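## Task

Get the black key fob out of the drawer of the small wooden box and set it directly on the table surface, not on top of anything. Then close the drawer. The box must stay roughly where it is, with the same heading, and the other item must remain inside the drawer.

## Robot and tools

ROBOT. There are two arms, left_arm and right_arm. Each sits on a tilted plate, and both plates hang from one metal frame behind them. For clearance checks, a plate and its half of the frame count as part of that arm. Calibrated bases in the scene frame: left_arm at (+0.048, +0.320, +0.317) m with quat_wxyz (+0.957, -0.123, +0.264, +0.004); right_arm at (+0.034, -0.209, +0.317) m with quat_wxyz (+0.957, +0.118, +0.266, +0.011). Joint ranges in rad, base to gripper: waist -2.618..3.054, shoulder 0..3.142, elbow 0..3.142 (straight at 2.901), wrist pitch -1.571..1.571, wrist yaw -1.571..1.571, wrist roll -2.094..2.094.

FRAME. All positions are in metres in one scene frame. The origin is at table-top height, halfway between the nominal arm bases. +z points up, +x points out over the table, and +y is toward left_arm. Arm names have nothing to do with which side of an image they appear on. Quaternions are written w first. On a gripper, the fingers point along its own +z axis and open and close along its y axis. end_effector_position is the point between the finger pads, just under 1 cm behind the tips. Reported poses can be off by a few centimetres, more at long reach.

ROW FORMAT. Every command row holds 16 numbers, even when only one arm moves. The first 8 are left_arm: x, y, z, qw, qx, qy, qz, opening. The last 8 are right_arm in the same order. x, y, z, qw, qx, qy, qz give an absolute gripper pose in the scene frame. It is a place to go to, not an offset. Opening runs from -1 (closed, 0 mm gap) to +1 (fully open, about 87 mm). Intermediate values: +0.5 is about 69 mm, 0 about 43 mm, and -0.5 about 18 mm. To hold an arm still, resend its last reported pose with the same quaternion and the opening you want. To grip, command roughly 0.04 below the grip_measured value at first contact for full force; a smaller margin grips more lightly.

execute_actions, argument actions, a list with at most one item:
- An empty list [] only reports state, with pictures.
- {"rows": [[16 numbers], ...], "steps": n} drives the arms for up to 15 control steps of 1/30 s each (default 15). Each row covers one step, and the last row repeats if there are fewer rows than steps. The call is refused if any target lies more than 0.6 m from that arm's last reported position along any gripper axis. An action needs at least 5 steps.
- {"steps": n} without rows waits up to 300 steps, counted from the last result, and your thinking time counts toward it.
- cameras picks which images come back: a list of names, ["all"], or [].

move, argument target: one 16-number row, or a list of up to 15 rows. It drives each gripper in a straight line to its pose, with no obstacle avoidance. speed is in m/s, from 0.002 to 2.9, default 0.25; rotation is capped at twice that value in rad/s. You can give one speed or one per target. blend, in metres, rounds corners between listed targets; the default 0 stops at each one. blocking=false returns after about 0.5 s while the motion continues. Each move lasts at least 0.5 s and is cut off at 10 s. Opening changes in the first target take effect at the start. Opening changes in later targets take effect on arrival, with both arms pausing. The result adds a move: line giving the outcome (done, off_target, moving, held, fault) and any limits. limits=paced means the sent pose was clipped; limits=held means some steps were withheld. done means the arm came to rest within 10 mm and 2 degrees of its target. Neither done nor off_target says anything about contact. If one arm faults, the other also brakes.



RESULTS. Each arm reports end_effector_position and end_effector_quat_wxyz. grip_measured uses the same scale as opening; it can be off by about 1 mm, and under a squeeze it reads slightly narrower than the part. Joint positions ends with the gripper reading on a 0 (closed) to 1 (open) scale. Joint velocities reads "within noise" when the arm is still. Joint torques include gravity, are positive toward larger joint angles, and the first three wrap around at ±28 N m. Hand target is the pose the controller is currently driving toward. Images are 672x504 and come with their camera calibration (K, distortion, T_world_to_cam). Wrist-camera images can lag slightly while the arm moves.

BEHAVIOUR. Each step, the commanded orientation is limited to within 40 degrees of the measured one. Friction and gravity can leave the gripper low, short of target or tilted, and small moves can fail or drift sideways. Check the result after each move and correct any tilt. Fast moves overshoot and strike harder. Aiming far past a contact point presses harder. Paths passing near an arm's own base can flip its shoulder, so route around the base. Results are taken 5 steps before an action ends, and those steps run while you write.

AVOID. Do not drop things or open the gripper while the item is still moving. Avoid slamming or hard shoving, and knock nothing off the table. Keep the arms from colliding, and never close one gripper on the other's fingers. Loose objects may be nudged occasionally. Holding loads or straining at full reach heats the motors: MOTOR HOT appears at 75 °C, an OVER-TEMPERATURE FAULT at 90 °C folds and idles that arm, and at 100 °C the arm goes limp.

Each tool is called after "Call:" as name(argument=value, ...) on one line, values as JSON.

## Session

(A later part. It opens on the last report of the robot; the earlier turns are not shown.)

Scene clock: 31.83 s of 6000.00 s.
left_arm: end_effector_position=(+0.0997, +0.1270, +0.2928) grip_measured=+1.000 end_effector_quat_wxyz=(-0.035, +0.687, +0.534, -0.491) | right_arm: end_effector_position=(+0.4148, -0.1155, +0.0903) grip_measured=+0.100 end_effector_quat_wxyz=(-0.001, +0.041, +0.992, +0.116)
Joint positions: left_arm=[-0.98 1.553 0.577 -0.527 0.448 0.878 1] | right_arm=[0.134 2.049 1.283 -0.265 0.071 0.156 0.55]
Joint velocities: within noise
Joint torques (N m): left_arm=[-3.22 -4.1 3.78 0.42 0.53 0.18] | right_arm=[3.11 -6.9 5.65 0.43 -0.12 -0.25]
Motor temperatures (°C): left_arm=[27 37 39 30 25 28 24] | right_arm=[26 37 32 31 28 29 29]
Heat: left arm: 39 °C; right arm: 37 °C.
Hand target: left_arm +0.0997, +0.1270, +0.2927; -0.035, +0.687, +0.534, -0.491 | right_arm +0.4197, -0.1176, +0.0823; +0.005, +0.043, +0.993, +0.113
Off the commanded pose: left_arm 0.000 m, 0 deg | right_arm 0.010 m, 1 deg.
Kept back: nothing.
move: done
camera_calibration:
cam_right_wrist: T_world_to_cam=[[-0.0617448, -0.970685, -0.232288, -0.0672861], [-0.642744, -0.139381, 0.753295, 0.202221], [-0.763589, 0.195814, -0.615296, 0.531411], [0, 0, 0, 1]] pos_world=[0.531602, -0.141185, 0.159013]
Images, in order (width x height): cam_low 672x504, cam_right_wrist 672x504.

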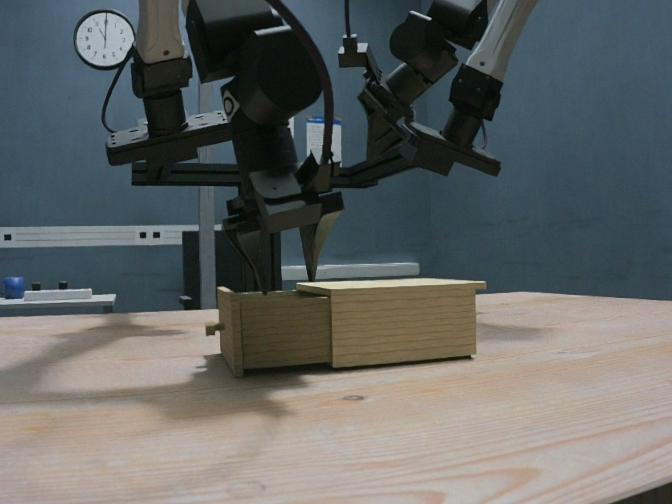

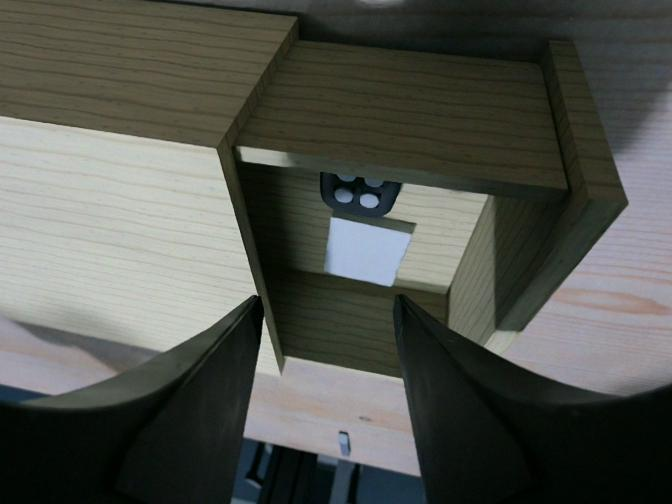

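Call:
move(target=[0.0997, 0.1270, 0.2928, -0.035, 0.687, 0.534, -0.491, 1, 0.421, -0.1195, 0.060, 0.0049, 0.0433, 0.9926, 0.1131, 0.1], speed=0.12, cameras=["cam_right_wrist", "cam_low"])

Call:
zoom_image(camera="cam_low", region=[190, 180, 350, 340])

Call:
zoom_image(camera="cam_right_wrist", region=[180, 130, 480, 370])

Scene clock: 33.23 s of 6000.00 s.
left_arm: end_effector_position=(+0.0997, +0.1270, +0.2928) grip_measured=+1.000 end_effector_quat_wxyz=(-0.035, +0.687, +0.534, -0.491) | right_arm: end_effector_position=(+0.4144, -0.1180, +0.0665) grip_measured=+0.100 end_effector_quat_wxyz=(-0.004, +0.042, +0.993, +0.111)
Joint positions: left_arm=[-0.98 1.553 0.577 -0.527 0.448 0.878 1] | right_arm=[0.115 2.125 1.316 -0.226 0.071 0.142 0.55]
Joint velocities: within noise
Joint torques (N m): left_arm=[-3.23 -4.1 3.77 0.43 0.53 0.17] | right_arm=[3.08 -7.54 5.35 0.43 -0.2 -0.26]
Motor temperatures (°C): left_arm=[27 37 39 30 25 28 24] | right_arm=[26 37 32 31 28 29 29]
Heat: left arm: 39 °C; right arm: 37 °C.
Hand target: left_arm +0.0997, +0.1270, +0.2927; -0.035, +0.687, +0.534, -0.491 | right_arm +0.4208, -0.1196, +0.0603; +0.005, +0.043, +0.993, +0.113
Off the commanded pose: left_arm 0.000 m, 0 deg | right_arm 0.009 m, 1 deg.
Kept back: nothing.
move: done
camera_calibration:
cam_right_wrist: T_world_to_cam=[[-0.0640937, -0.972999, -0.221734, -0.0752699], [-0.638756, -0.130713, 0.758225, 0.218574], [-0.766735, 0.190231, -0.613131, 0.517398], [0, 0, 0, 1]] pos_world=[0.531498, -0.143092, 0.134815]
Images, in order (width x height): cam_low 672x504, cam_right_wrist 672x504.

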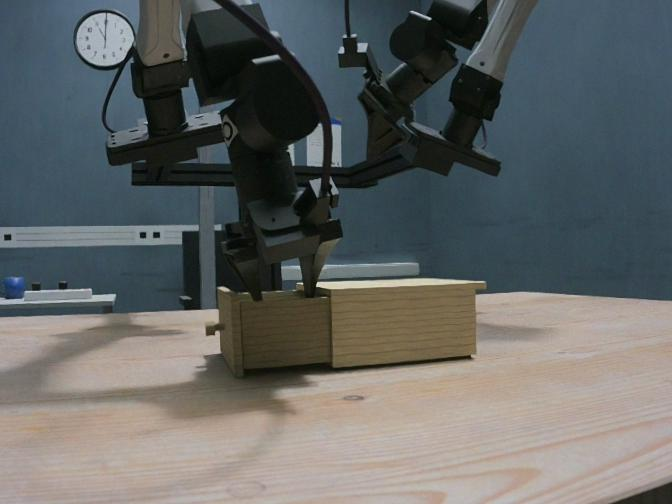

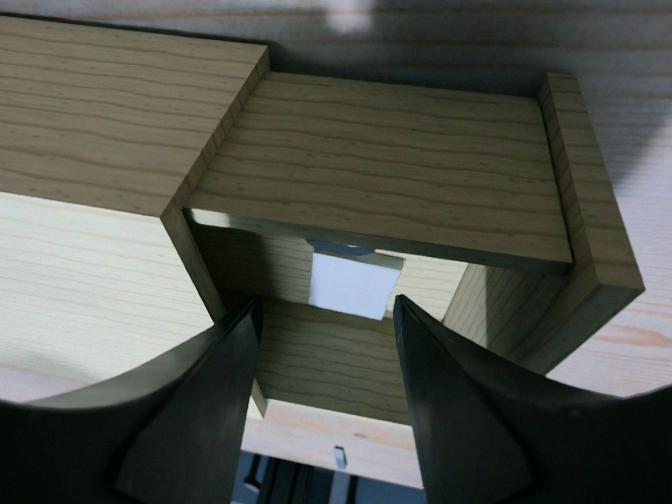

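Scaled by 3.150 from the camera's 672x504 image, which has a finer 960x720 frame.

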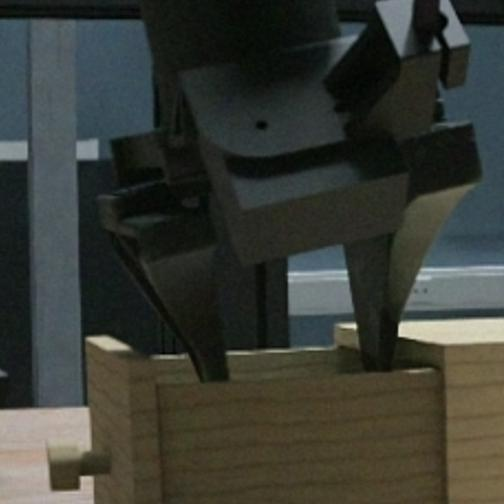

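Scaled by 1.680 from the camera's 672x504 image, which has a finer 960x720 frame.

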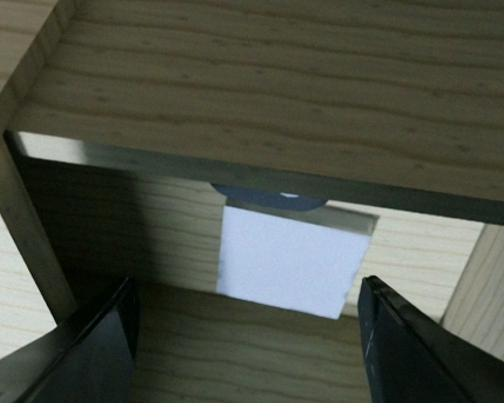

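Call:
move(target=[0.0997, 0.1270, 0.2928, -0.035, 0.687, 0.534, -0.491, 1, 0.428, -0.1145, 0.0185, 0.0049, 0.0433, 0.9926, 0.1131, 0.1], speed=0.1, cameras=["cam_right_wrist", "cam_low"])

Call:
zoom_image(camera="cam_low", region=[190, 180, 350, 340])

Call:
zoom_image(camera="cam_right_wrist", region=[180, 130, 480, 370])

Scene clock: 34.60 s of 6000.00 s.
left_arm: end_effector_position=(+0.0997, +0.1270, +0.2928) grip_measured=+1.000 end_effector_quat_wxyz=(-0.035, +0.687, +0.534, -0.491) | right_arm: end_effector_position=(+0.4174, -0.1205, +0.0393) grip_measured=+0.099 end_effector_quat_wxyz=(-0.019, +0.041, +0.994, +0.103)
Joint positions: left_arm=[-0.98 1.553 0.577 -0.527 0.448 0.878 1] | right_arm=[0.096 2.234 1.419 -0.252 0.075 0.128 0.549]
Joint velocities: within noise
Joint torques (N m): left_arm=[-3.19 -4.07 3.74 0.43 0.52 0.17] | right_arm=[3.44 -5 5.56 0.98 -0.3 -0.27]
Motor temperatures (°C): left_arm=[27 37 39 30 25 28 24] | right_arm=[26 37 32 31 28 29 29]
Heat: left arm: 39 °C; right arm: 37 °C.
Hand target: left_arm +0.0997, +0.1270, +0.2927; -0.035, +0.687, +0.534, -0.491 | right_arm +0.4268, -0.1153, +0.0205; +0.004, +0.043, +0.993, +0.113
Off the commanded pose: left_arm 0.000 m, 0 deg | right_arm 0.024 m, 3 deg.
Kept back: nothing.
move: off_target (right_arm)
camera_calibration:
cam_right_wrist: T_world_to_cam=[[-0.0648205, -0.976529, -0.205403, -0.0843352], [-0.614067, -0.123215, 0.779577, 0.230547], [-0.786588, 0.176664, -0.591667, 0.509351], [0, 0, 0, 1]] pos_world=[0.536754, -0.143932, 0.104314]
Images, in order (width x height): cam_low 672x504, cam_right_wrist 672x504.

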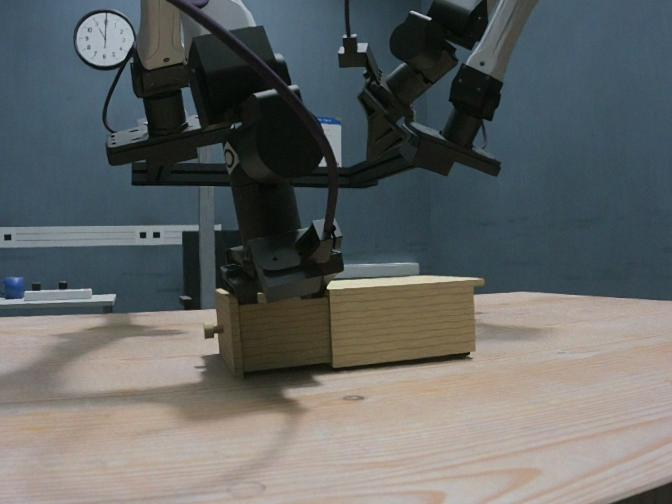

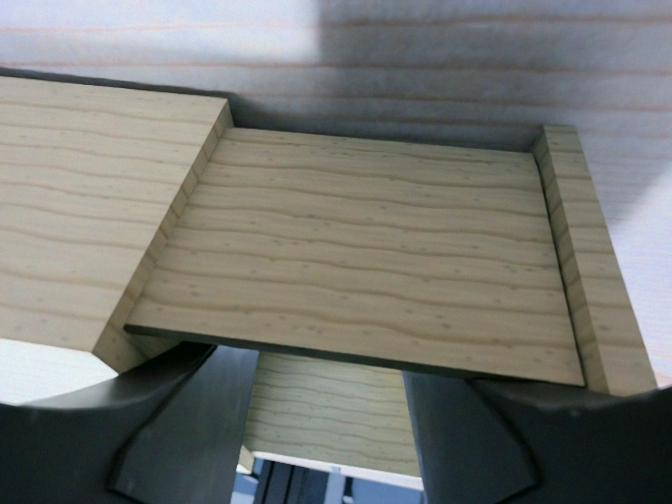

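Scaled by 3.150 from the camera's 672x504 image, which has a finer 960x720 frame.

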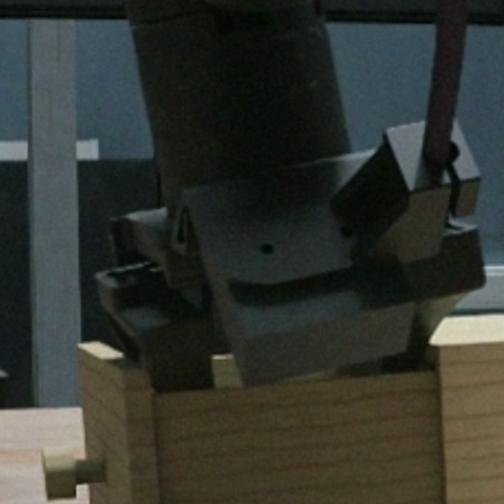

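Scaled by 1.680 from the camera's 672x504 image, which has a finer 960x720 frame.

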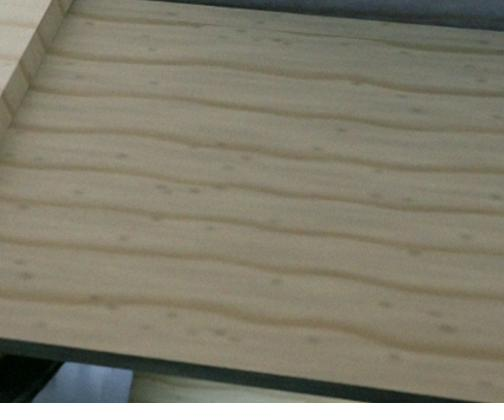

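Call:
zoom_image(camera="cam_low", region=[210, 250, 350, 340])

Call:
zoom_image(camera="cam_right_wrist", region=[80, 300, 500, 504])

Scaled by 3.600 from the camera's 672x504 image, which has a finer 960x720 frame.

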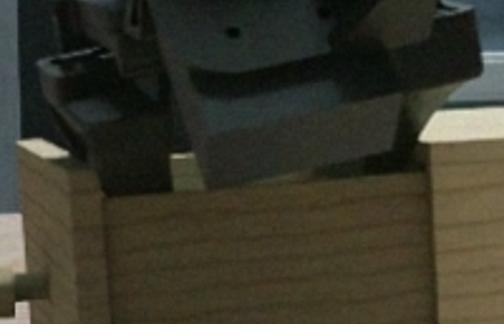

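Scaled by 1.200 from the camera's 672x504 image, which has a finer 960x720 frame.

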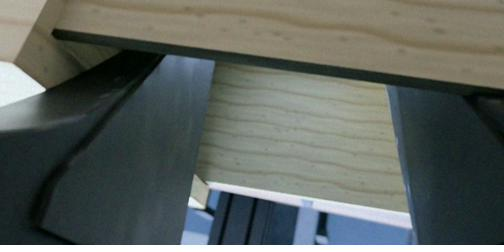

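Call:
move(target=[0.0997, 0.1270, 0.2928, -0.035, 0.687, 0.534, -0.491, 1, 0.415, -0.118, 0.105, 0.1942, 0.0641, 0.9735, 0.1027, 0.1], speed=0.25, cameras=["cam_right_wrist", "cam_low", "cam_high"])

Call:
zoom_image(camera="cam_right_wrist", region=[180, 60, 540, 400])

Call:
zoom_image(camera="cam_low", region=[190, 180, 350, 340])

Call:
zoom_image(camera="cam_high", region=[270, 250, 410, 370])

Scene clock: 39.97 s of 6000.00 s.
left_arm: end_effector_position=(+0.0997, +0.1270, +0.2928) grip_measured=+1.000 end_effector_quat_wxyz=(-0.035, +0.687, +0.534, -0.491) | right_arm: end_effector_position=(+0.4008, -0.1188, +0.0934) grip_measured=+0.100 end_effector_quat_wxyz=(+0.168, +0.058, +0.979, +0.102)
Joint positions: left_arm=[-0.98 1.553 0.577 -0.527 0.448 0.878 1] | right_arm=[0.166 1.908 0.816 0.399 0.153 0.137 0.55]
Joint velocities: within noise
Joint torques (N m): left_arm=[-3.19 -4.07 3.75 0.42 0.53 0.18] | right_arm=[4.53 -9.95 2.11 0.98 0.02 -0.06]
Motor temperatures (°C): left_arm=[27 37 39 30 25 28 24] | right_arm=[26 37 32 31 28 29 29]
Heat: left arm: 39 °C; right arm: 37 °C.
Hand target: left_arm +0.0997, +0.1270, +0.2927; -0.035, +0.687, +0.534, -0.491 | right_arm +0.4149, -0.1180, +0.1049; +0.194, +0.064, +0.973, +0.103
Off the commanded pose: left_arm 0.000 m, 0 deg | right_arm 0.018 m, 3 deg.
Kept back: nothing.
move: off_target (right_arm)
camera_calibration:
cam_right_wrist: T_world_to_cam=[[-0.0592707, -0.974947, -0.214394, -0.0738243], [-0.861515, -0.0585329, 0.504347, 0.310884], [-0.504261, 0.214597, -0.836462, 0.442219], [0, 0, 0, 1]] pos_world=[0.48645, -0.148676, 0.197278]
Images, in order (width x height): cam_high 672x504, cam_low 672x504, cam_right_wrist 672x504.

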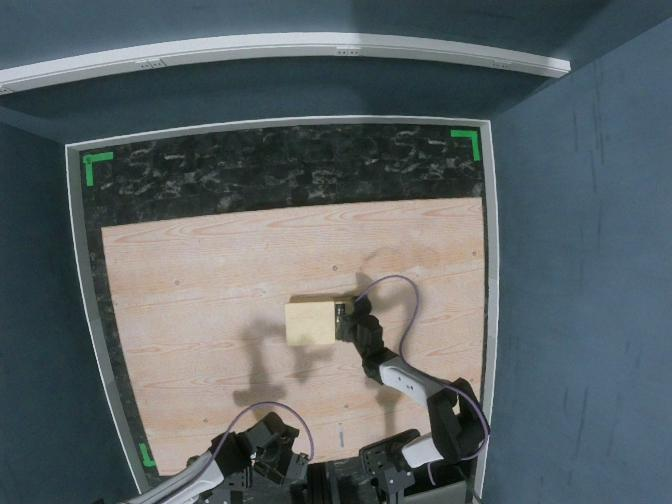

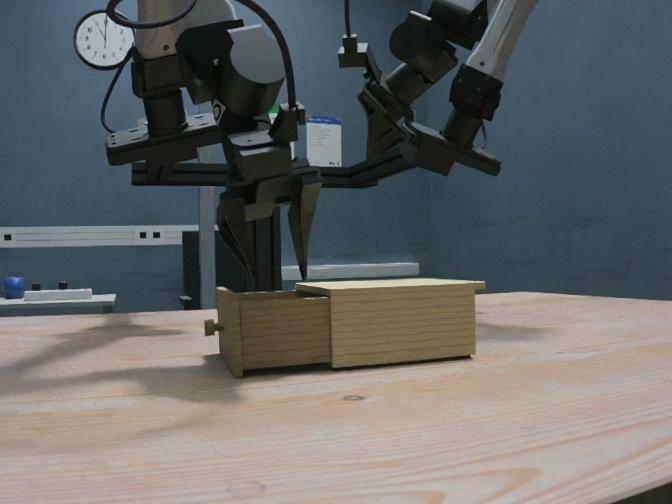

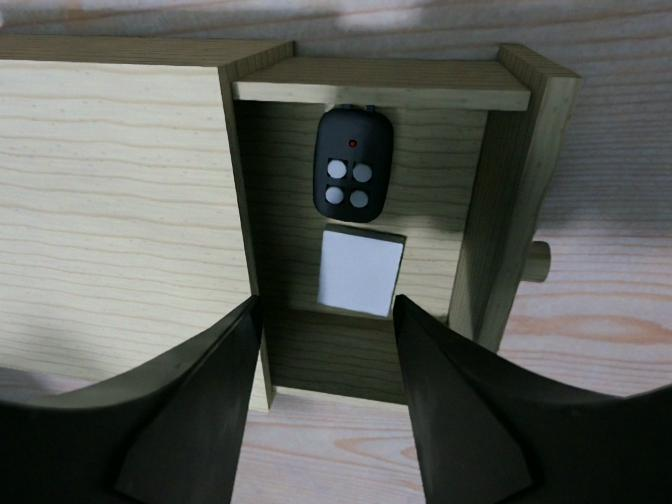

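Scaled by 1.400 from the camera's 672x504 image, which has a finer 960x720 frame.

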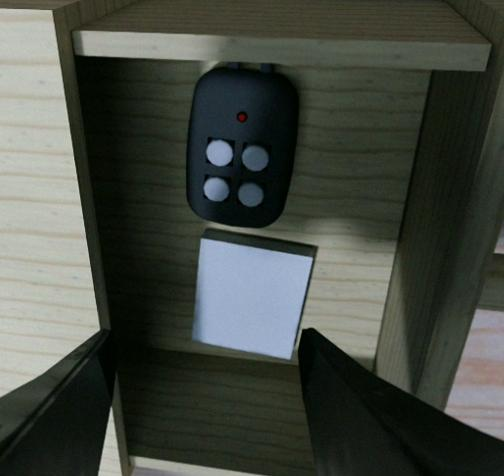

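Scaled by 3.150 from the camera's 672x504 image, which has a finer 960x720 frame.

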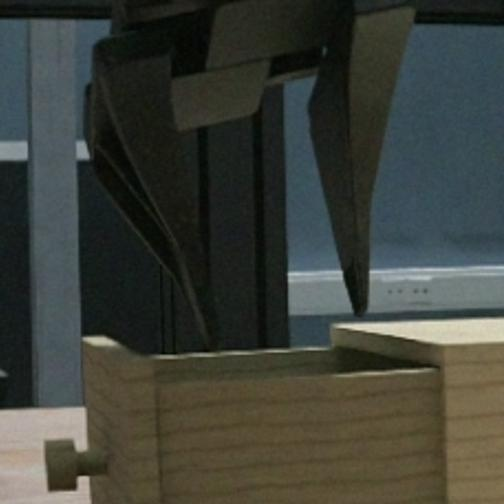

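Scaled by 3.600 from the camera's 672x504 image, which has a finer 960x720 frame.

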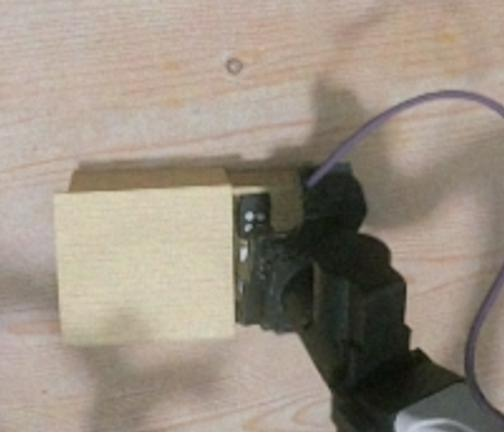

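Call:
move(target=[0.0997, 0.1270, 0.2928, -0.035, 0.687, 0.534, -0.491, 1, 0.418, -0.1192, 0.060, 0.1942, 0.0641, 0.9735, 0.1027, 0.1], speed=0.12, cameras=["cam_right_wrist", "cam_low"])

Call:
zoom_image(camera="cam_low", region=[190, 180, 350, 340])

Call:
zoom_image(camera="cam_right_wrist", region=[180, 60, 540, 400])

Scene clock: 42.90 s of 6000.00 s.
left_arm: end_effector_position=(+0.0997, +0.1270, +0.2928) grip_measured=+1.000 end_effector_quat_wxyz=(-0.035, +0.687, +0.534, -0.491) | right_arm: end_effector_position=(+0.4121, -0.1175, +0.0638) grip_measured=+0.100 end_effector_quat_wxyz=(+0.185, +0.064, +0.975, +0.102)
Joint positions: left_arm=[-0.98 1.553 0.577 -0.527 0.448 0.878 1] | right_arm=[0.142 2.039 0.871 0.512 0.139 0.125 0.55]
Joint velocities: within noise
Joint torques (N m): left_arm=[-3.21 -4.08 3.75 0.42 0.54 0.18] | right_arm=[2.76 -6.34 3.33 1.04 -0.15 -0.27]
Motor temperatures (°C): left_arm=[27 37 39 30 25 28 24] | right_arm=[26 38 32 31 28 29 29]
Heat: left arm: 39 °C; right arm: 38 °C.
Hand target: left_arm +0.0997, +0.1270, +0.2927; -0.035, +0.687, +0.534, -0.491 | right_arm +0.4179, -0.1192, +0.0602; +0.194, +0.064, +0.973, +0.103
Off the commanded pose: left_arm 0.000 m, 0 deg | right_arm 0.007 m, 1 deg.
Kept back: nothing.
move: done
camera_calibration:
cam_right_wrist: T_world_to_cam=[[-0.0674535, -0.973937, -0.216555, -0.0745504], [-0.878679, -0.0448279, 0.475305, 0.346224], [-0.472625, 0.222343, -0.852754, 0.411695], [0, 0, 0, 1]] pos_world=[0.493768, -0.148624, 0.170368]
Images, in order (width x height): cam_low 672x504, cam_right_wrist 672x504.

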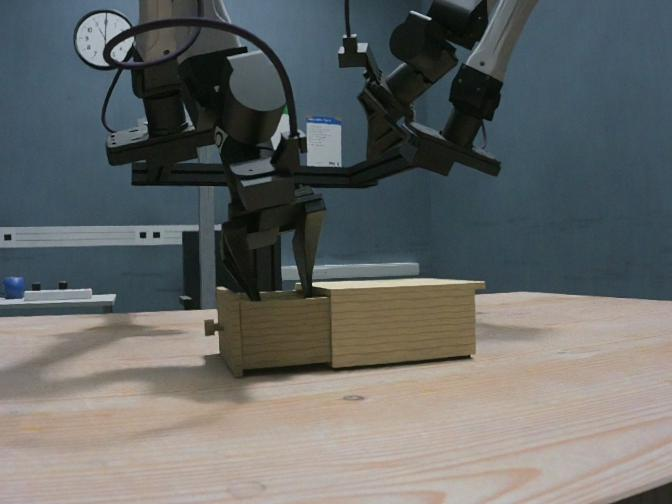

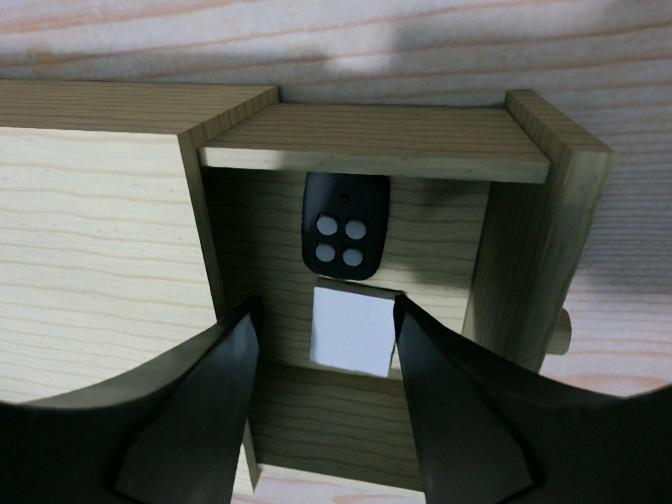

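Scaled by 3.150 from the camera's 672x504 image, which has a finer 960x720 frame.

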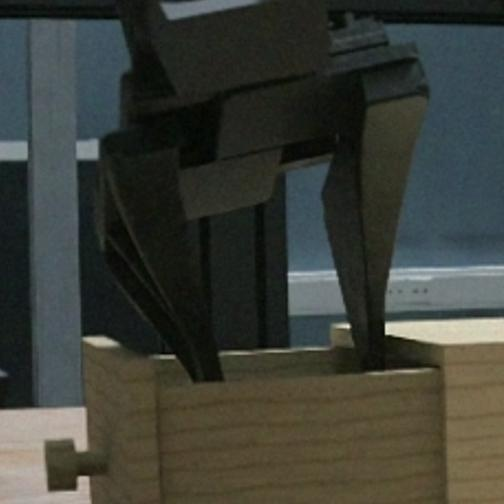

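Scaled by 1.400 from the camera's 672x504 image, which has a finer 960x720 frame.

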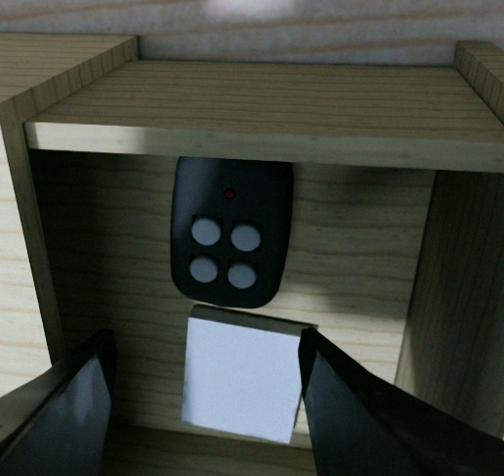

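Call:
move(target=[0.0997, 0.1270, 0.2928, -0.035, 0.687, 0.534, -0.491, 1, 0.421, -0.1190, 0.022, 0.1942, 0.0641, 0.9735, 0.1027, 0.1], speed=0.09, cameras=["cam_right_wrist", "cam_low"])

Call:
zoom_image(camera="cam_low", region=[190, 180, 350, 340])

Call:
zoom_image(camera="cam_right_wrist", region=[180, 150, 540, 490])

Scene clock: 44.43 s of 6000.00 s.
left_arm: end_effector_position=(+0.0997, +0.1270, +0.2928) grip_measured=+1.000 end_effector_quat_wxyz=(-0.035, +0.687, +0.534, -0.491) | right_arm: end_effector_position=(+0.4134, -0.1207, +0.0397) grip_measured=+0.096 end_effector_quat_wxyz=(+0.182, +0.065, +0.976, +0.096)
Joint positions: left_arm=[-0.98 1.553 0.577 -0.527 0.448 0.878 1] | right_arm=[0.118 2.131 0.925 0.545 0.131 0.111 0.548]
Joint velocities: within noise
Joint torques (N m): left_arm=[-3.22 -4.07 3.79 0.42 0.53 0.18] | right_arm=[2.1 -2.43 5.86 1.39 -0.34 -0.33]
Motor temperatures (°C): left_arm=[27 37 39 30 25 28 24] | right_arm=[26 37 32 31 28 29 29]
Heat: left arm: 39 °C; right arm: 37 °C.
Hand target: left_arm +0.0997, +0.1270, +0.2927; -0.035, +0.687, +0.534, -0.491 | right_arm +0.4198, -0.1197, +0.0236; +0.194, +0.064, +0.974, +0.102
Off the commanded pose: left_arm 0.000 m, 0 deg | right_arm 0.019 m, 2 deg.
Kept back: nothing.
move: off_target (right_arm)
camera_calibration:
cam_right_wrist: T_world_to_cam=[[-0.0716745, -0.975964, -0.20581, -0.0818298], [-0.874973, -0.0375363, 0.482714, 0.357727], [-0.478837, 0.214676, -0.851252, 0.394116], [0, 0, 0, 1]] pos_world=[0.495853, -0.151042, 0.14597]
Images, in order (width x height): cam_low 672x504, cam_right_wrist 672x504.

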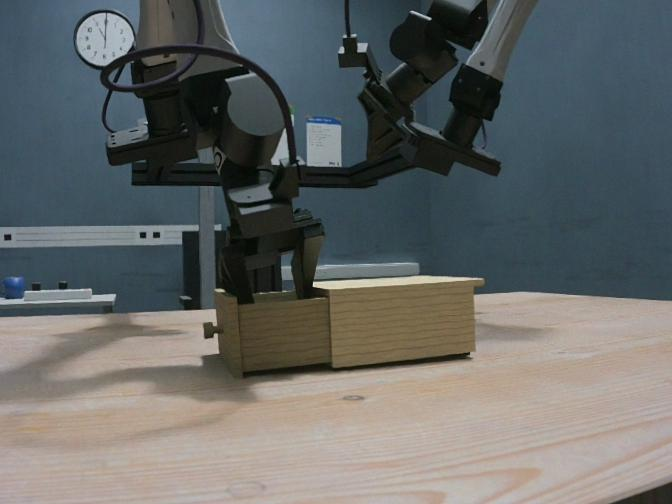

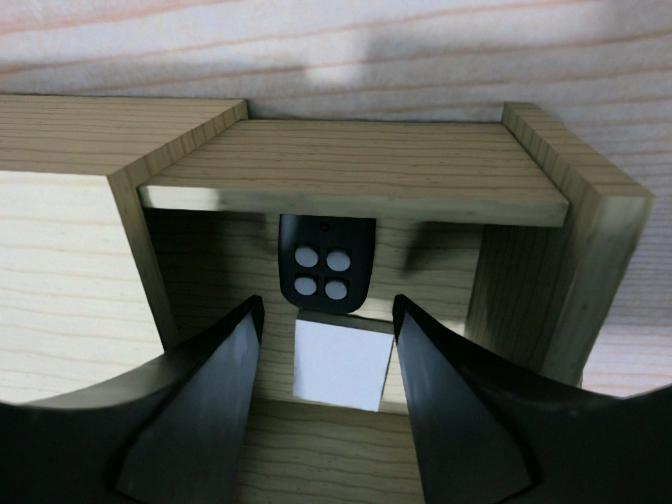

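Scaled by 3.150 from the camera's 672x504 image, which has a finer 960x720 frame.

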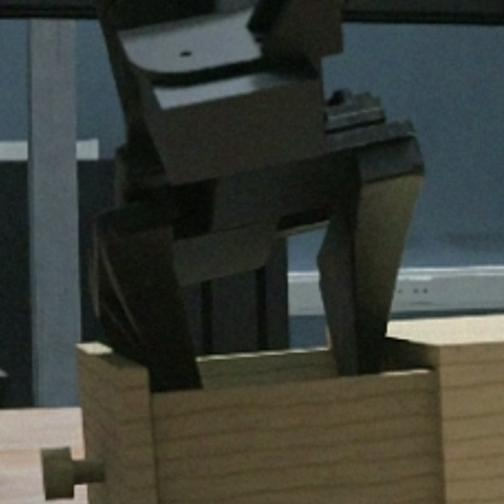

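Scaled by 1.400 from the camera's 672x504 image, which has a finer 960x720 frame.

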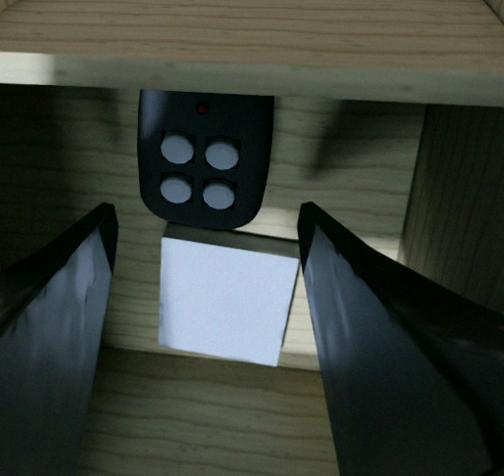

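Call:
zoom_image(camera="cam_right_wrist", region=[360, 90, 672, 504])

Call:
zoom_image(camera="cam_right_wrist", region=[60, 90, 320, 504])

Call:
zoom_image(camera="cam_low", region=[205, 240, 345, 320])

Scaled by 1.217 from the camera's 672x504 image, which has a finer 960x720 frame.

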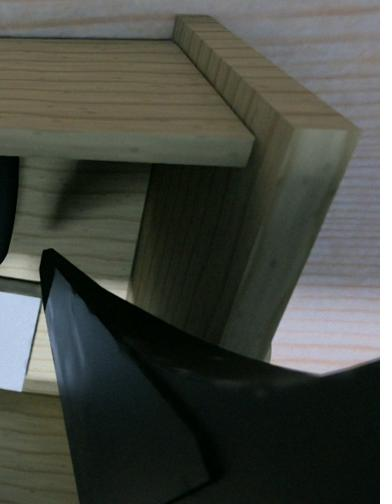

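Scaled by 1.217 from the camera's 672x504 image, which has a finer 960x720 frame.

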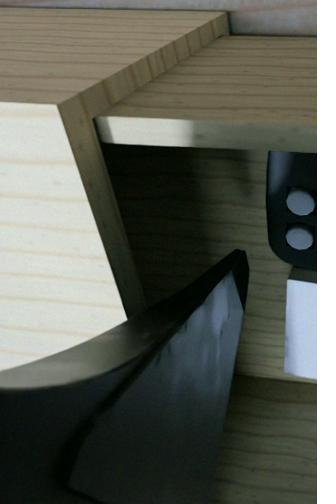

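Scaled by 3.600 from the camera's 672x504 image, which has a finer 960x720 frame.

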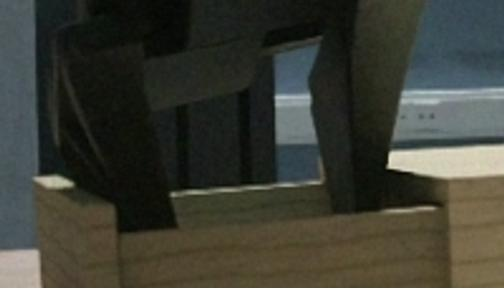

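Call:
move(target=[[0.0997, 0.1270, 0.2928, -0.035, 0.687, 0.534, -0.491, 1, 0.420, -0.118, 0.090, 0.0697, 0.0435, 0.9966, -0.0030, 0.1], [0.0997, 0.1270, 0.2928, -0.035, 0.687, 0.534, -0.491, 1, 0.424, -0.120, 0.085, 0.0697, 0.0435, 0.9966, -0.0030, -1]], speed=0.22, cameras=["cam_right_wrist", "cam_low"])

Call:
zoom_image(camera="cam_right_wrist", region=[180, 60, 540, 400])

Call:
zoom_image(camera="cam_low", region=[190, 180, 350, 340])

Scene clock: 53.70 s of 6000.00 s.
left_arm: end_effector_position=(+0.0997, +0.1270, +0.2928) grip_measured=+1.000 end_effector_quat_wxyz=(-0.035, +0.687, +0.534, -0.491) | right_arm: end_effector_position=(+0.4098, -0.1200, +0.0760) grip_measured=-0.973 end_effector_quat_wxyz=(+0.052, +0.034, +0.998, -0.002)
Joint positions: left_arm=[-0.98 1.553 0.577 -0.527 0.448 0.878 1] | right_arm=[0.226 2.072 1.193 -0.094 0.368 0.192 0.013]
Joint velocities: within noise
Joint torques (N m): left_arm=[-3.18 -4.08 3.74 0.43 0.53 0.18] | right_arm=[4.92 -10.36 5.01 0.32 0.14 0]
Motor temperatures (°C): left_arm=[27 37 39 30 25 27 23] | right_arm=[26 37 32 32 28 29 29]
Heat: left arm: 39 °C; right arm: 37 °C.
Hand target: left_arm +0.0997, +0.1270, +0.2927; -0.035, +0.687, +0.534, -0.491 | right_arm +0.4237, -0.1200, +0.0850; +0.070, +0.043, +0.997, -0.003
Off the commanded pose: left_arm 0.000 m, 0 deg | right_arm 0.017 m, 2 deg.
Kept back: nothing.
move: off_target (right_arm); target 2's new opening was sent with right_arm's hand 0.016 m and 2 deg from that target
camera_calibration:
cam_right_wrist: T_world_to_cam=[[-0.0478121, -0.998856, 0.0000058456, -0.102098], [-0.71463, 0.0342112, 0.698666, 0.263575], [-0.697867, 0.0334005, -0.715448, 0.48085], [0, 0, 0, 1]] pos_world=[0.519047, -0.127059, 0.159873]
Images, in order (width x height): cam_low 672x504, cam_right_wrist 672x504.

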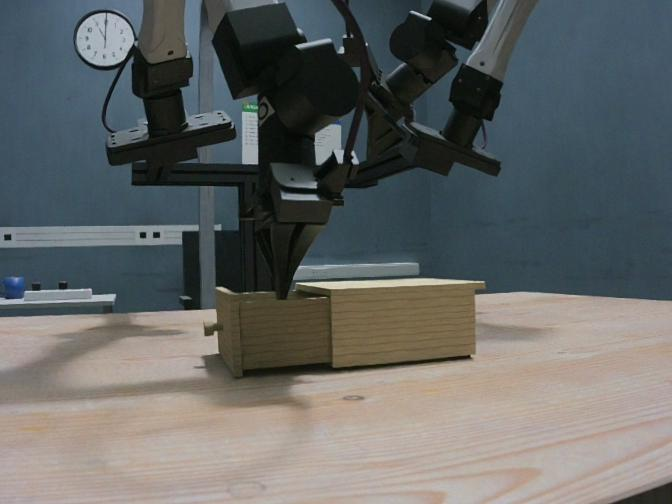

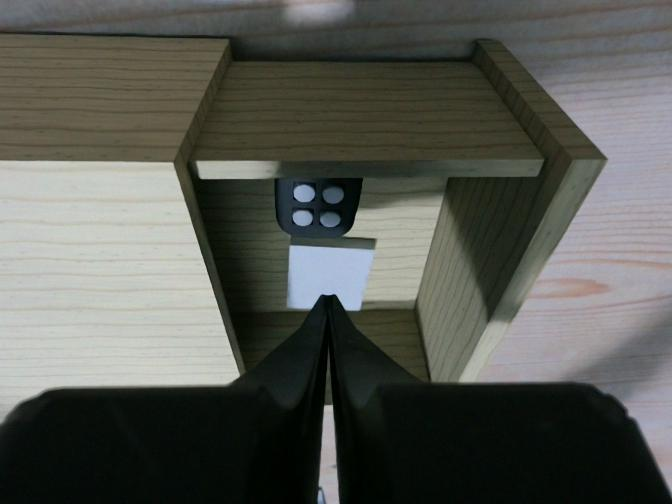

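Scaled by 1.400 from the camera's 672x504 image, which has a finer 960x720 frame.

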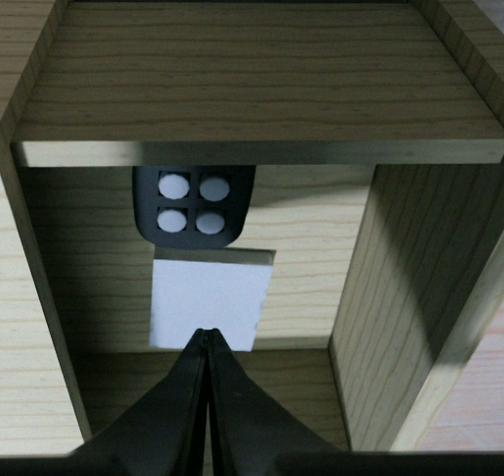

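Scaled by 3.150 from the camera's 672x504 image, which has a finer 960x720 frame.

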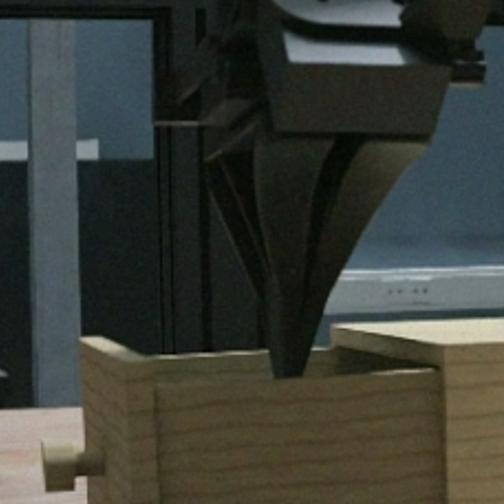

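Call:
move(target=[[0.0997, 0.1270, 0.2928, -0.035, 0.687, 0.534, -0.491, 1, 0.430, -0.120, 0.026, 0.0697, 0.0435, 0.9966, -0.0030, -1], [0.0997, 0.1270, 0.2928, -0.035, 0.687, 0.534, -0.491, 1, 0.430, -0.141, 0.026, 0.0697, 0.0435, 0.9966, -0.0030, -1]], speed=[0.12, 0.06], cameras=["cam_right_wrist", "cam_low"])

Call:
zoom_image(camera="cam_right_wrist", region=[160, 160, 520, 500])

Call:
zoom_image(camera="cam_low", region=[190, 180, 350, 340])

Scene clock: 55.53 s of 6000.00 s.
left_arm: end_effector_position=(+0.0997, +0.1270, +0.2928) grip_measured=+1.000 end_effector_quat_wxyz=(-0.035, +0.687, +0.534, -0.491) | right_arm: end_effector_position=(+0.4201, -0.1213, +0.0389) grip_measured=-0.973 end_effector_quat_wxyz=(+0.049, +0.027, +0.998, +0.015)
Joint positions: left_arm=[-0.98 1.553 0.577 -0.527 0.448 0.878 1] | right_arm=[0.176 2.2 1.291 -0.053 0.305 0.137 0.013]
Joint velocities: within noise
Joint torques (N m): left_arm=[-3.22 -4.03 3.79 0.42 0.53 0.18] | right_arm=[0.51 -7.58 2.88 1.05 0.21 -0.3]
Motor temperatures (°C): left_arm=[27 37 39 30 25 27 23] | right_arm=[26 37 32 32 28 29 29]
Heat: left arm: 39 °C; right arm: 37 °C.
Hand target: left_arm +0.0997, +0.1270, +0.2927; -0.035, +0.687, +0.534, -0.491 | right_arm +0.4291, -0.1415, +0.0276; +0.069, +0.044, +0.997, -0.004
Off the commanded pose: left_arm 0.000 m, 0 deg | right_arm 0.026 m, 4 deg.
Kept back: nothing.
move: off_target (right_arm)
camera_calibration:
cam_right_wrist: T_world_to_cam=[[-0.0316229, -0.998952, -0.0331037, -0.108334], [-0.710298, -0.000840878, 0.7039, 0.290511], [-0.70319, 0.0457729, -0.709527, 0.465001], [0, 0, 0, 1]] pos_world=[0.529908, -0.129261, 0.121854]
Images, in order (width x height): cam_low 672x504, cam_right_wrist 672x504.

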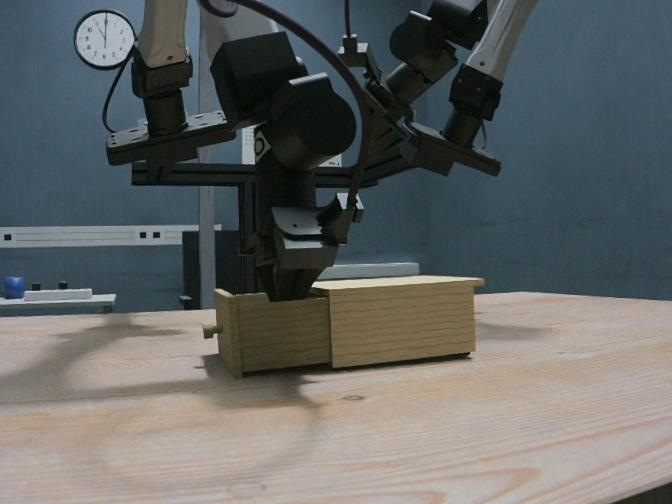

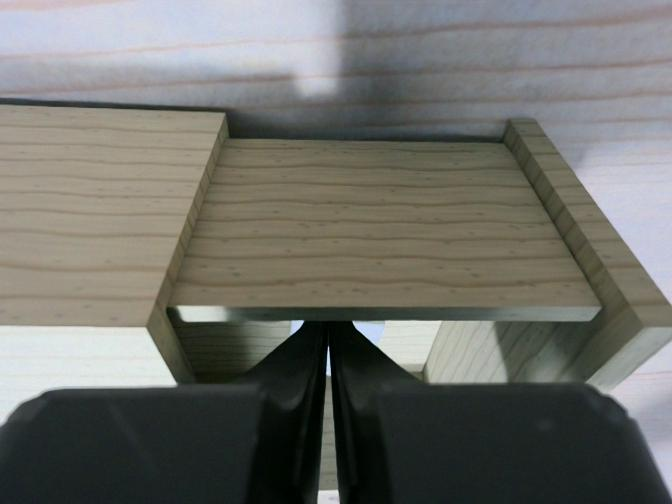

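Scaled by 1.400 from the camera's 672x504 image, which has a finer 960x720 frame.

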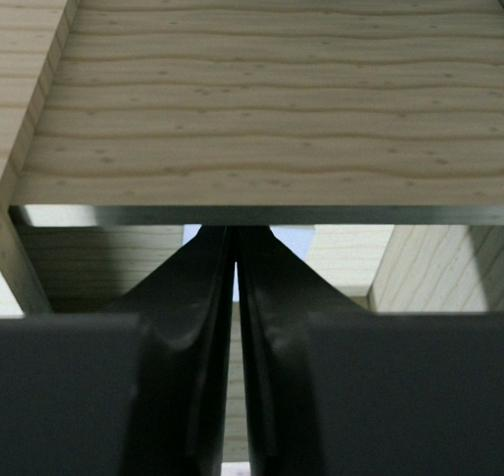

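Scaled by 3.150 from the camera's 672x504 image, which has a finer 960x720 frame.

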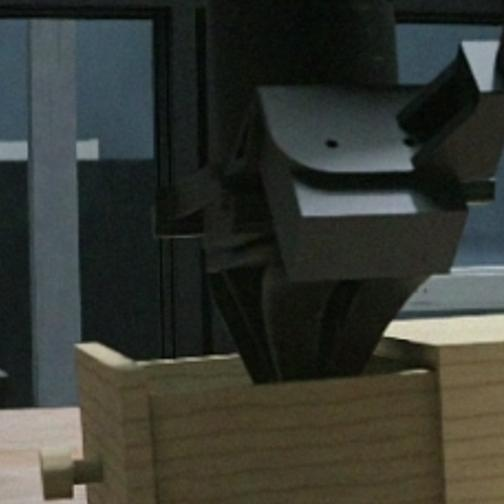

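Call:
move(target=[0.0997, 0.1270, 0.2928, -0.035, 0.687, 0.534, -0.491, 1, 0.430, -0.163, 0.032, 0.0697, 0.0435, 0.9966, -0.0030, -1], speed=0.06, cameras=["cam_right_wrist", "cam_low"])

Call:
zoom_image(camera="cam_low", region=[190, 180, 350, 340])

Scene clock: 58.83 s of 6000.00 s.
left_arm: end_effector_position=(+0.0997, +0.1270, +0.2928) grip_measured=+1.000 end_effector_quat_wxyz=(-0.035, +0.687, +0.534, -0.491) | right_arm: end_effector_position=(+0.4193, -0.1264, +0.0402) grip_measured=-0.973 end_effector_quat_wxyz=(+0.046, +0.033, +0.997, +0.049)
Joint positions: left_arm=[-0.98 1.553 0.577 -0.527 0.448 0.878 1] | right_arm=[0.136 2.177 1.268 -0.043 0.214 0.118 0.013]
Joint velocities: within noise
Joint torques (N m): left_arm=[-3.19 -4.07 3.74 0.41 0.54 0.17] | right_arm=[-0.2 -9.35 2.09 0.88 0.78 -0.54]
Motor temperatures (°C): left_arm=[27 37 39 30 25 27 23] | right_arm=[26 37 32 32 28 29 29]
Heat: left arm: 39 °C; right arm: 37 °C.
Hand target: left_arm +0.0997, +0.1270, +0.2927; -0.035, +0.687, +0.534, -0.491 | right_arm +0.4285, -0.1626, +0.0340; +0.066, +0.044, +0.997, -0.003
Off the commanded pose: left_arm 0.000 m, 0 deg | right_arm 0.039 m, 7 deg.
Kept back: nothing.
move: off_target (right_arm)
camera_calibration:
cam_right_wrist: T_world_to_cam=[[-0.0410156, -0.99398, -0.101592, -0.106155], [-0.707827, -0.0428573, 0.705085, 0.282747], [-0.705194, 0.100829, -0.701808, 0.47311], [0, 0, 0, 1]] pos_world=[0.529417, -0.141102, 0.121887]
Images, in order (width x height): cam_low 672x504, cam_right_wrist 672x504.

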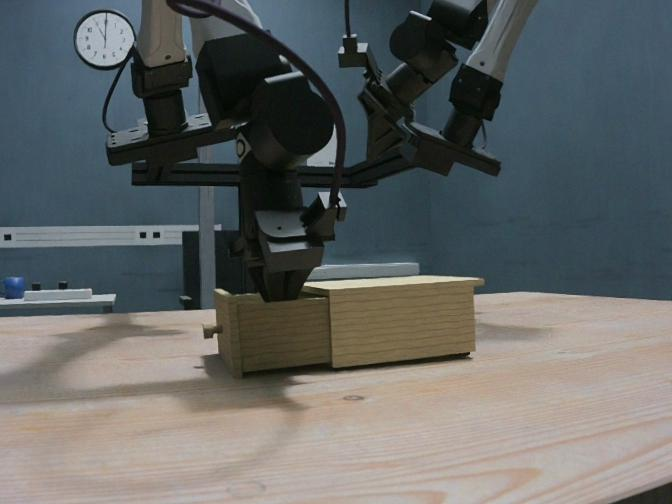

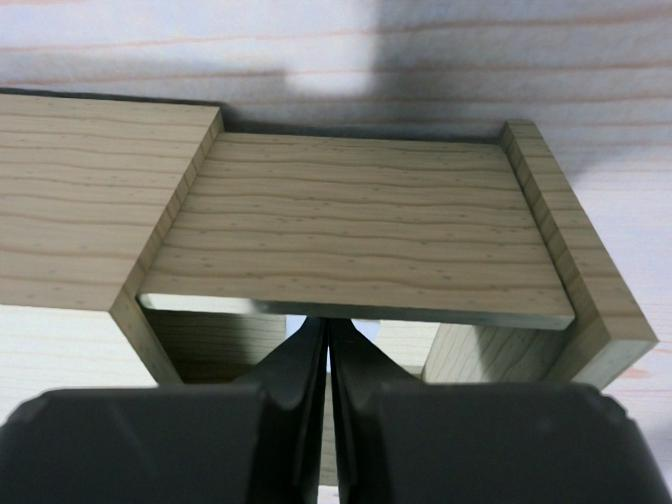

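Scaled by 3.150 from the camera's 672x504 image, which has a finer 960x720 frame.

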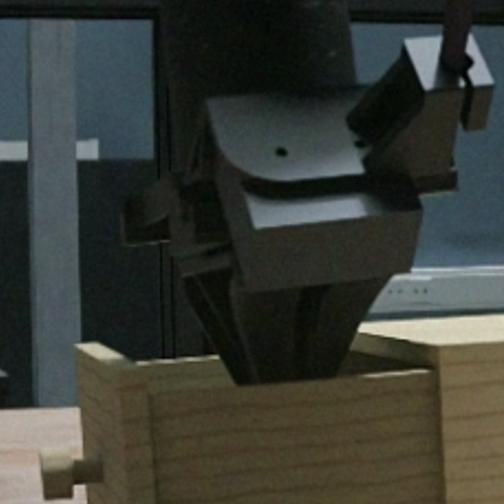

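Call:
move(target=[0.0997, 0.1270, 0.2928, -0.035, 0.687, 0.534, -0.491, 1, 0.430, -0.150, 0.043, 0.0697, 0.0435, 0.9966, -0.0030, -1], speed=0.04, cameras=["cam_right_wrist", "cam_low"])

Call:
zoom_image(camera="cam_right_wrist", region=[160, 160, 520, 500])

Call:
zoom_image(camera="cam_low", region=[190, 180, 350, 340])

Scene clock: 60.87 s of 6000.00 s.
left_arm: end_effector_position=(+0.0997, +0.1270, +0.2928) grip_measured=+1.000 end_effector_quat_wxyz=(-0.035, +0.687, +0.534, -0.491) | right_arm: end_effector_position=(+0.4171, -0.1399, +0.0417) grip_measured=-0.973 end_effector_quat_wxyz=(+0.046, +0.032, +0.998, +0.008)
Joint positions: left_arm=[-0.98 1.553 0.577 -0.527 0.448 0.878 1] | right_arm=[0.141 2.169 1.259 -0.051 0.3 0.119 0.013]
Joint velocities: within noise
Joint torques (N m): left_arm=[-3.15 -4.1 3.78 0.43 0.53 0.19] | right_arm=[2.73 -9.99 2.62 0.77 0.15 -0.21]
Motor temperatures (°C): left_arm=[27 37 39 30 25 27 23] | right_arm=[26 37 32 32 28 29 29]
Heat: left arm: 39 °C; right arm: 37 °C.
Hand target: left_arm +0.0997, +0.1270, +0.2927; -0.035, +0.687, +0.534, -0.491 | right_arm +0.4297, -0.1501, +0.0434; +0.069, +0.044, +0.997, -0.003
Off the commanded pose: left_arm 0.000 m, 0 deg | right_arm 0.016 m, 3 deg.
Kept back: nothing.
move: off_target (right_arm)
camera_calibration:
cam_right_wrist: T_world_to_cam=[[-0.0429465, -0.99892, -0.0177584, -0.122931], [-0.706107, 0.0177732, 0.707882, 0.287227], [-0.706802, 0.0429404, -0.706107, 0.466725], [0, 0, 0, 1]] pos_world=[0.527415, -0.147944, 0.124052]
Images, in order (width x height): cam_low 672x504, cam_right_wrist 672x504.

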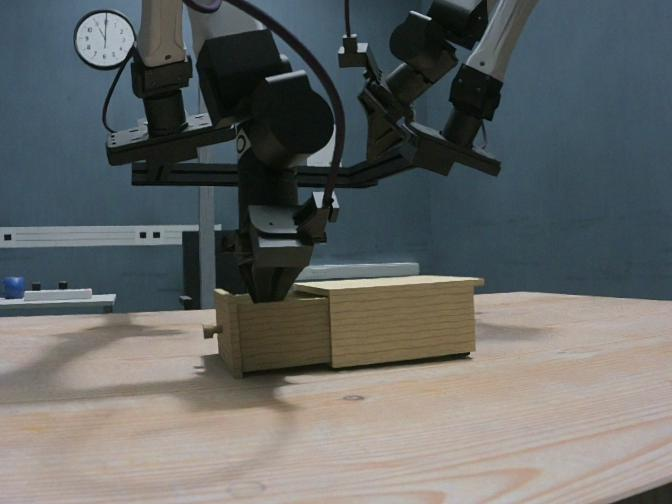

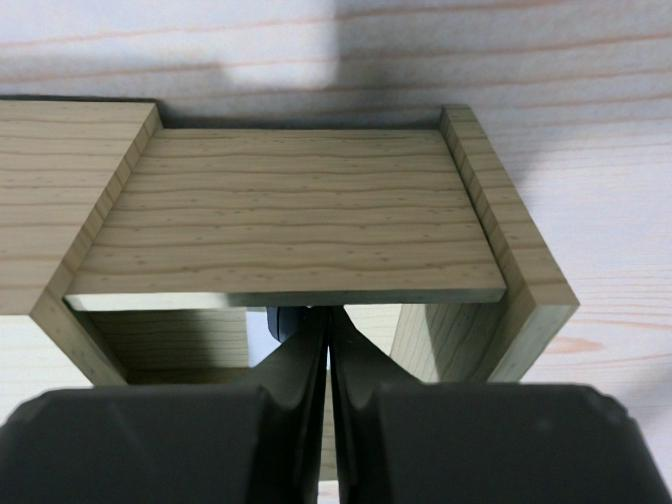

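Scaled by 1.400 from the camera's 672x504 image, which has a finer 960x720 frame.

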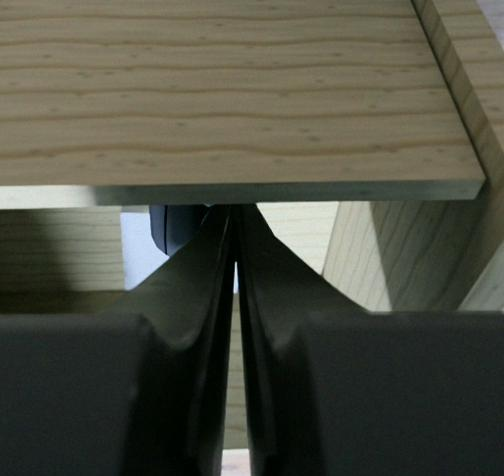

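Scaled by 3.150 from the camera's 672x504 image, which has a finer 960x720 frame.

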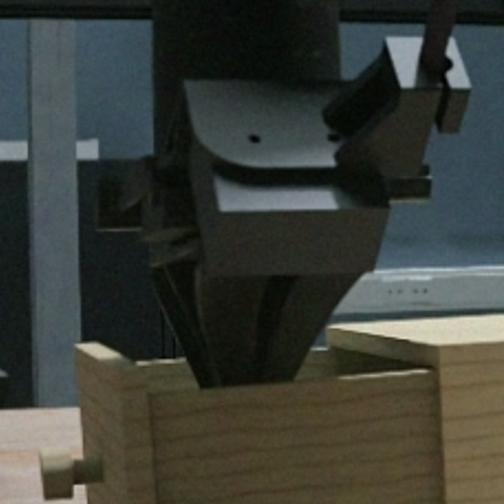

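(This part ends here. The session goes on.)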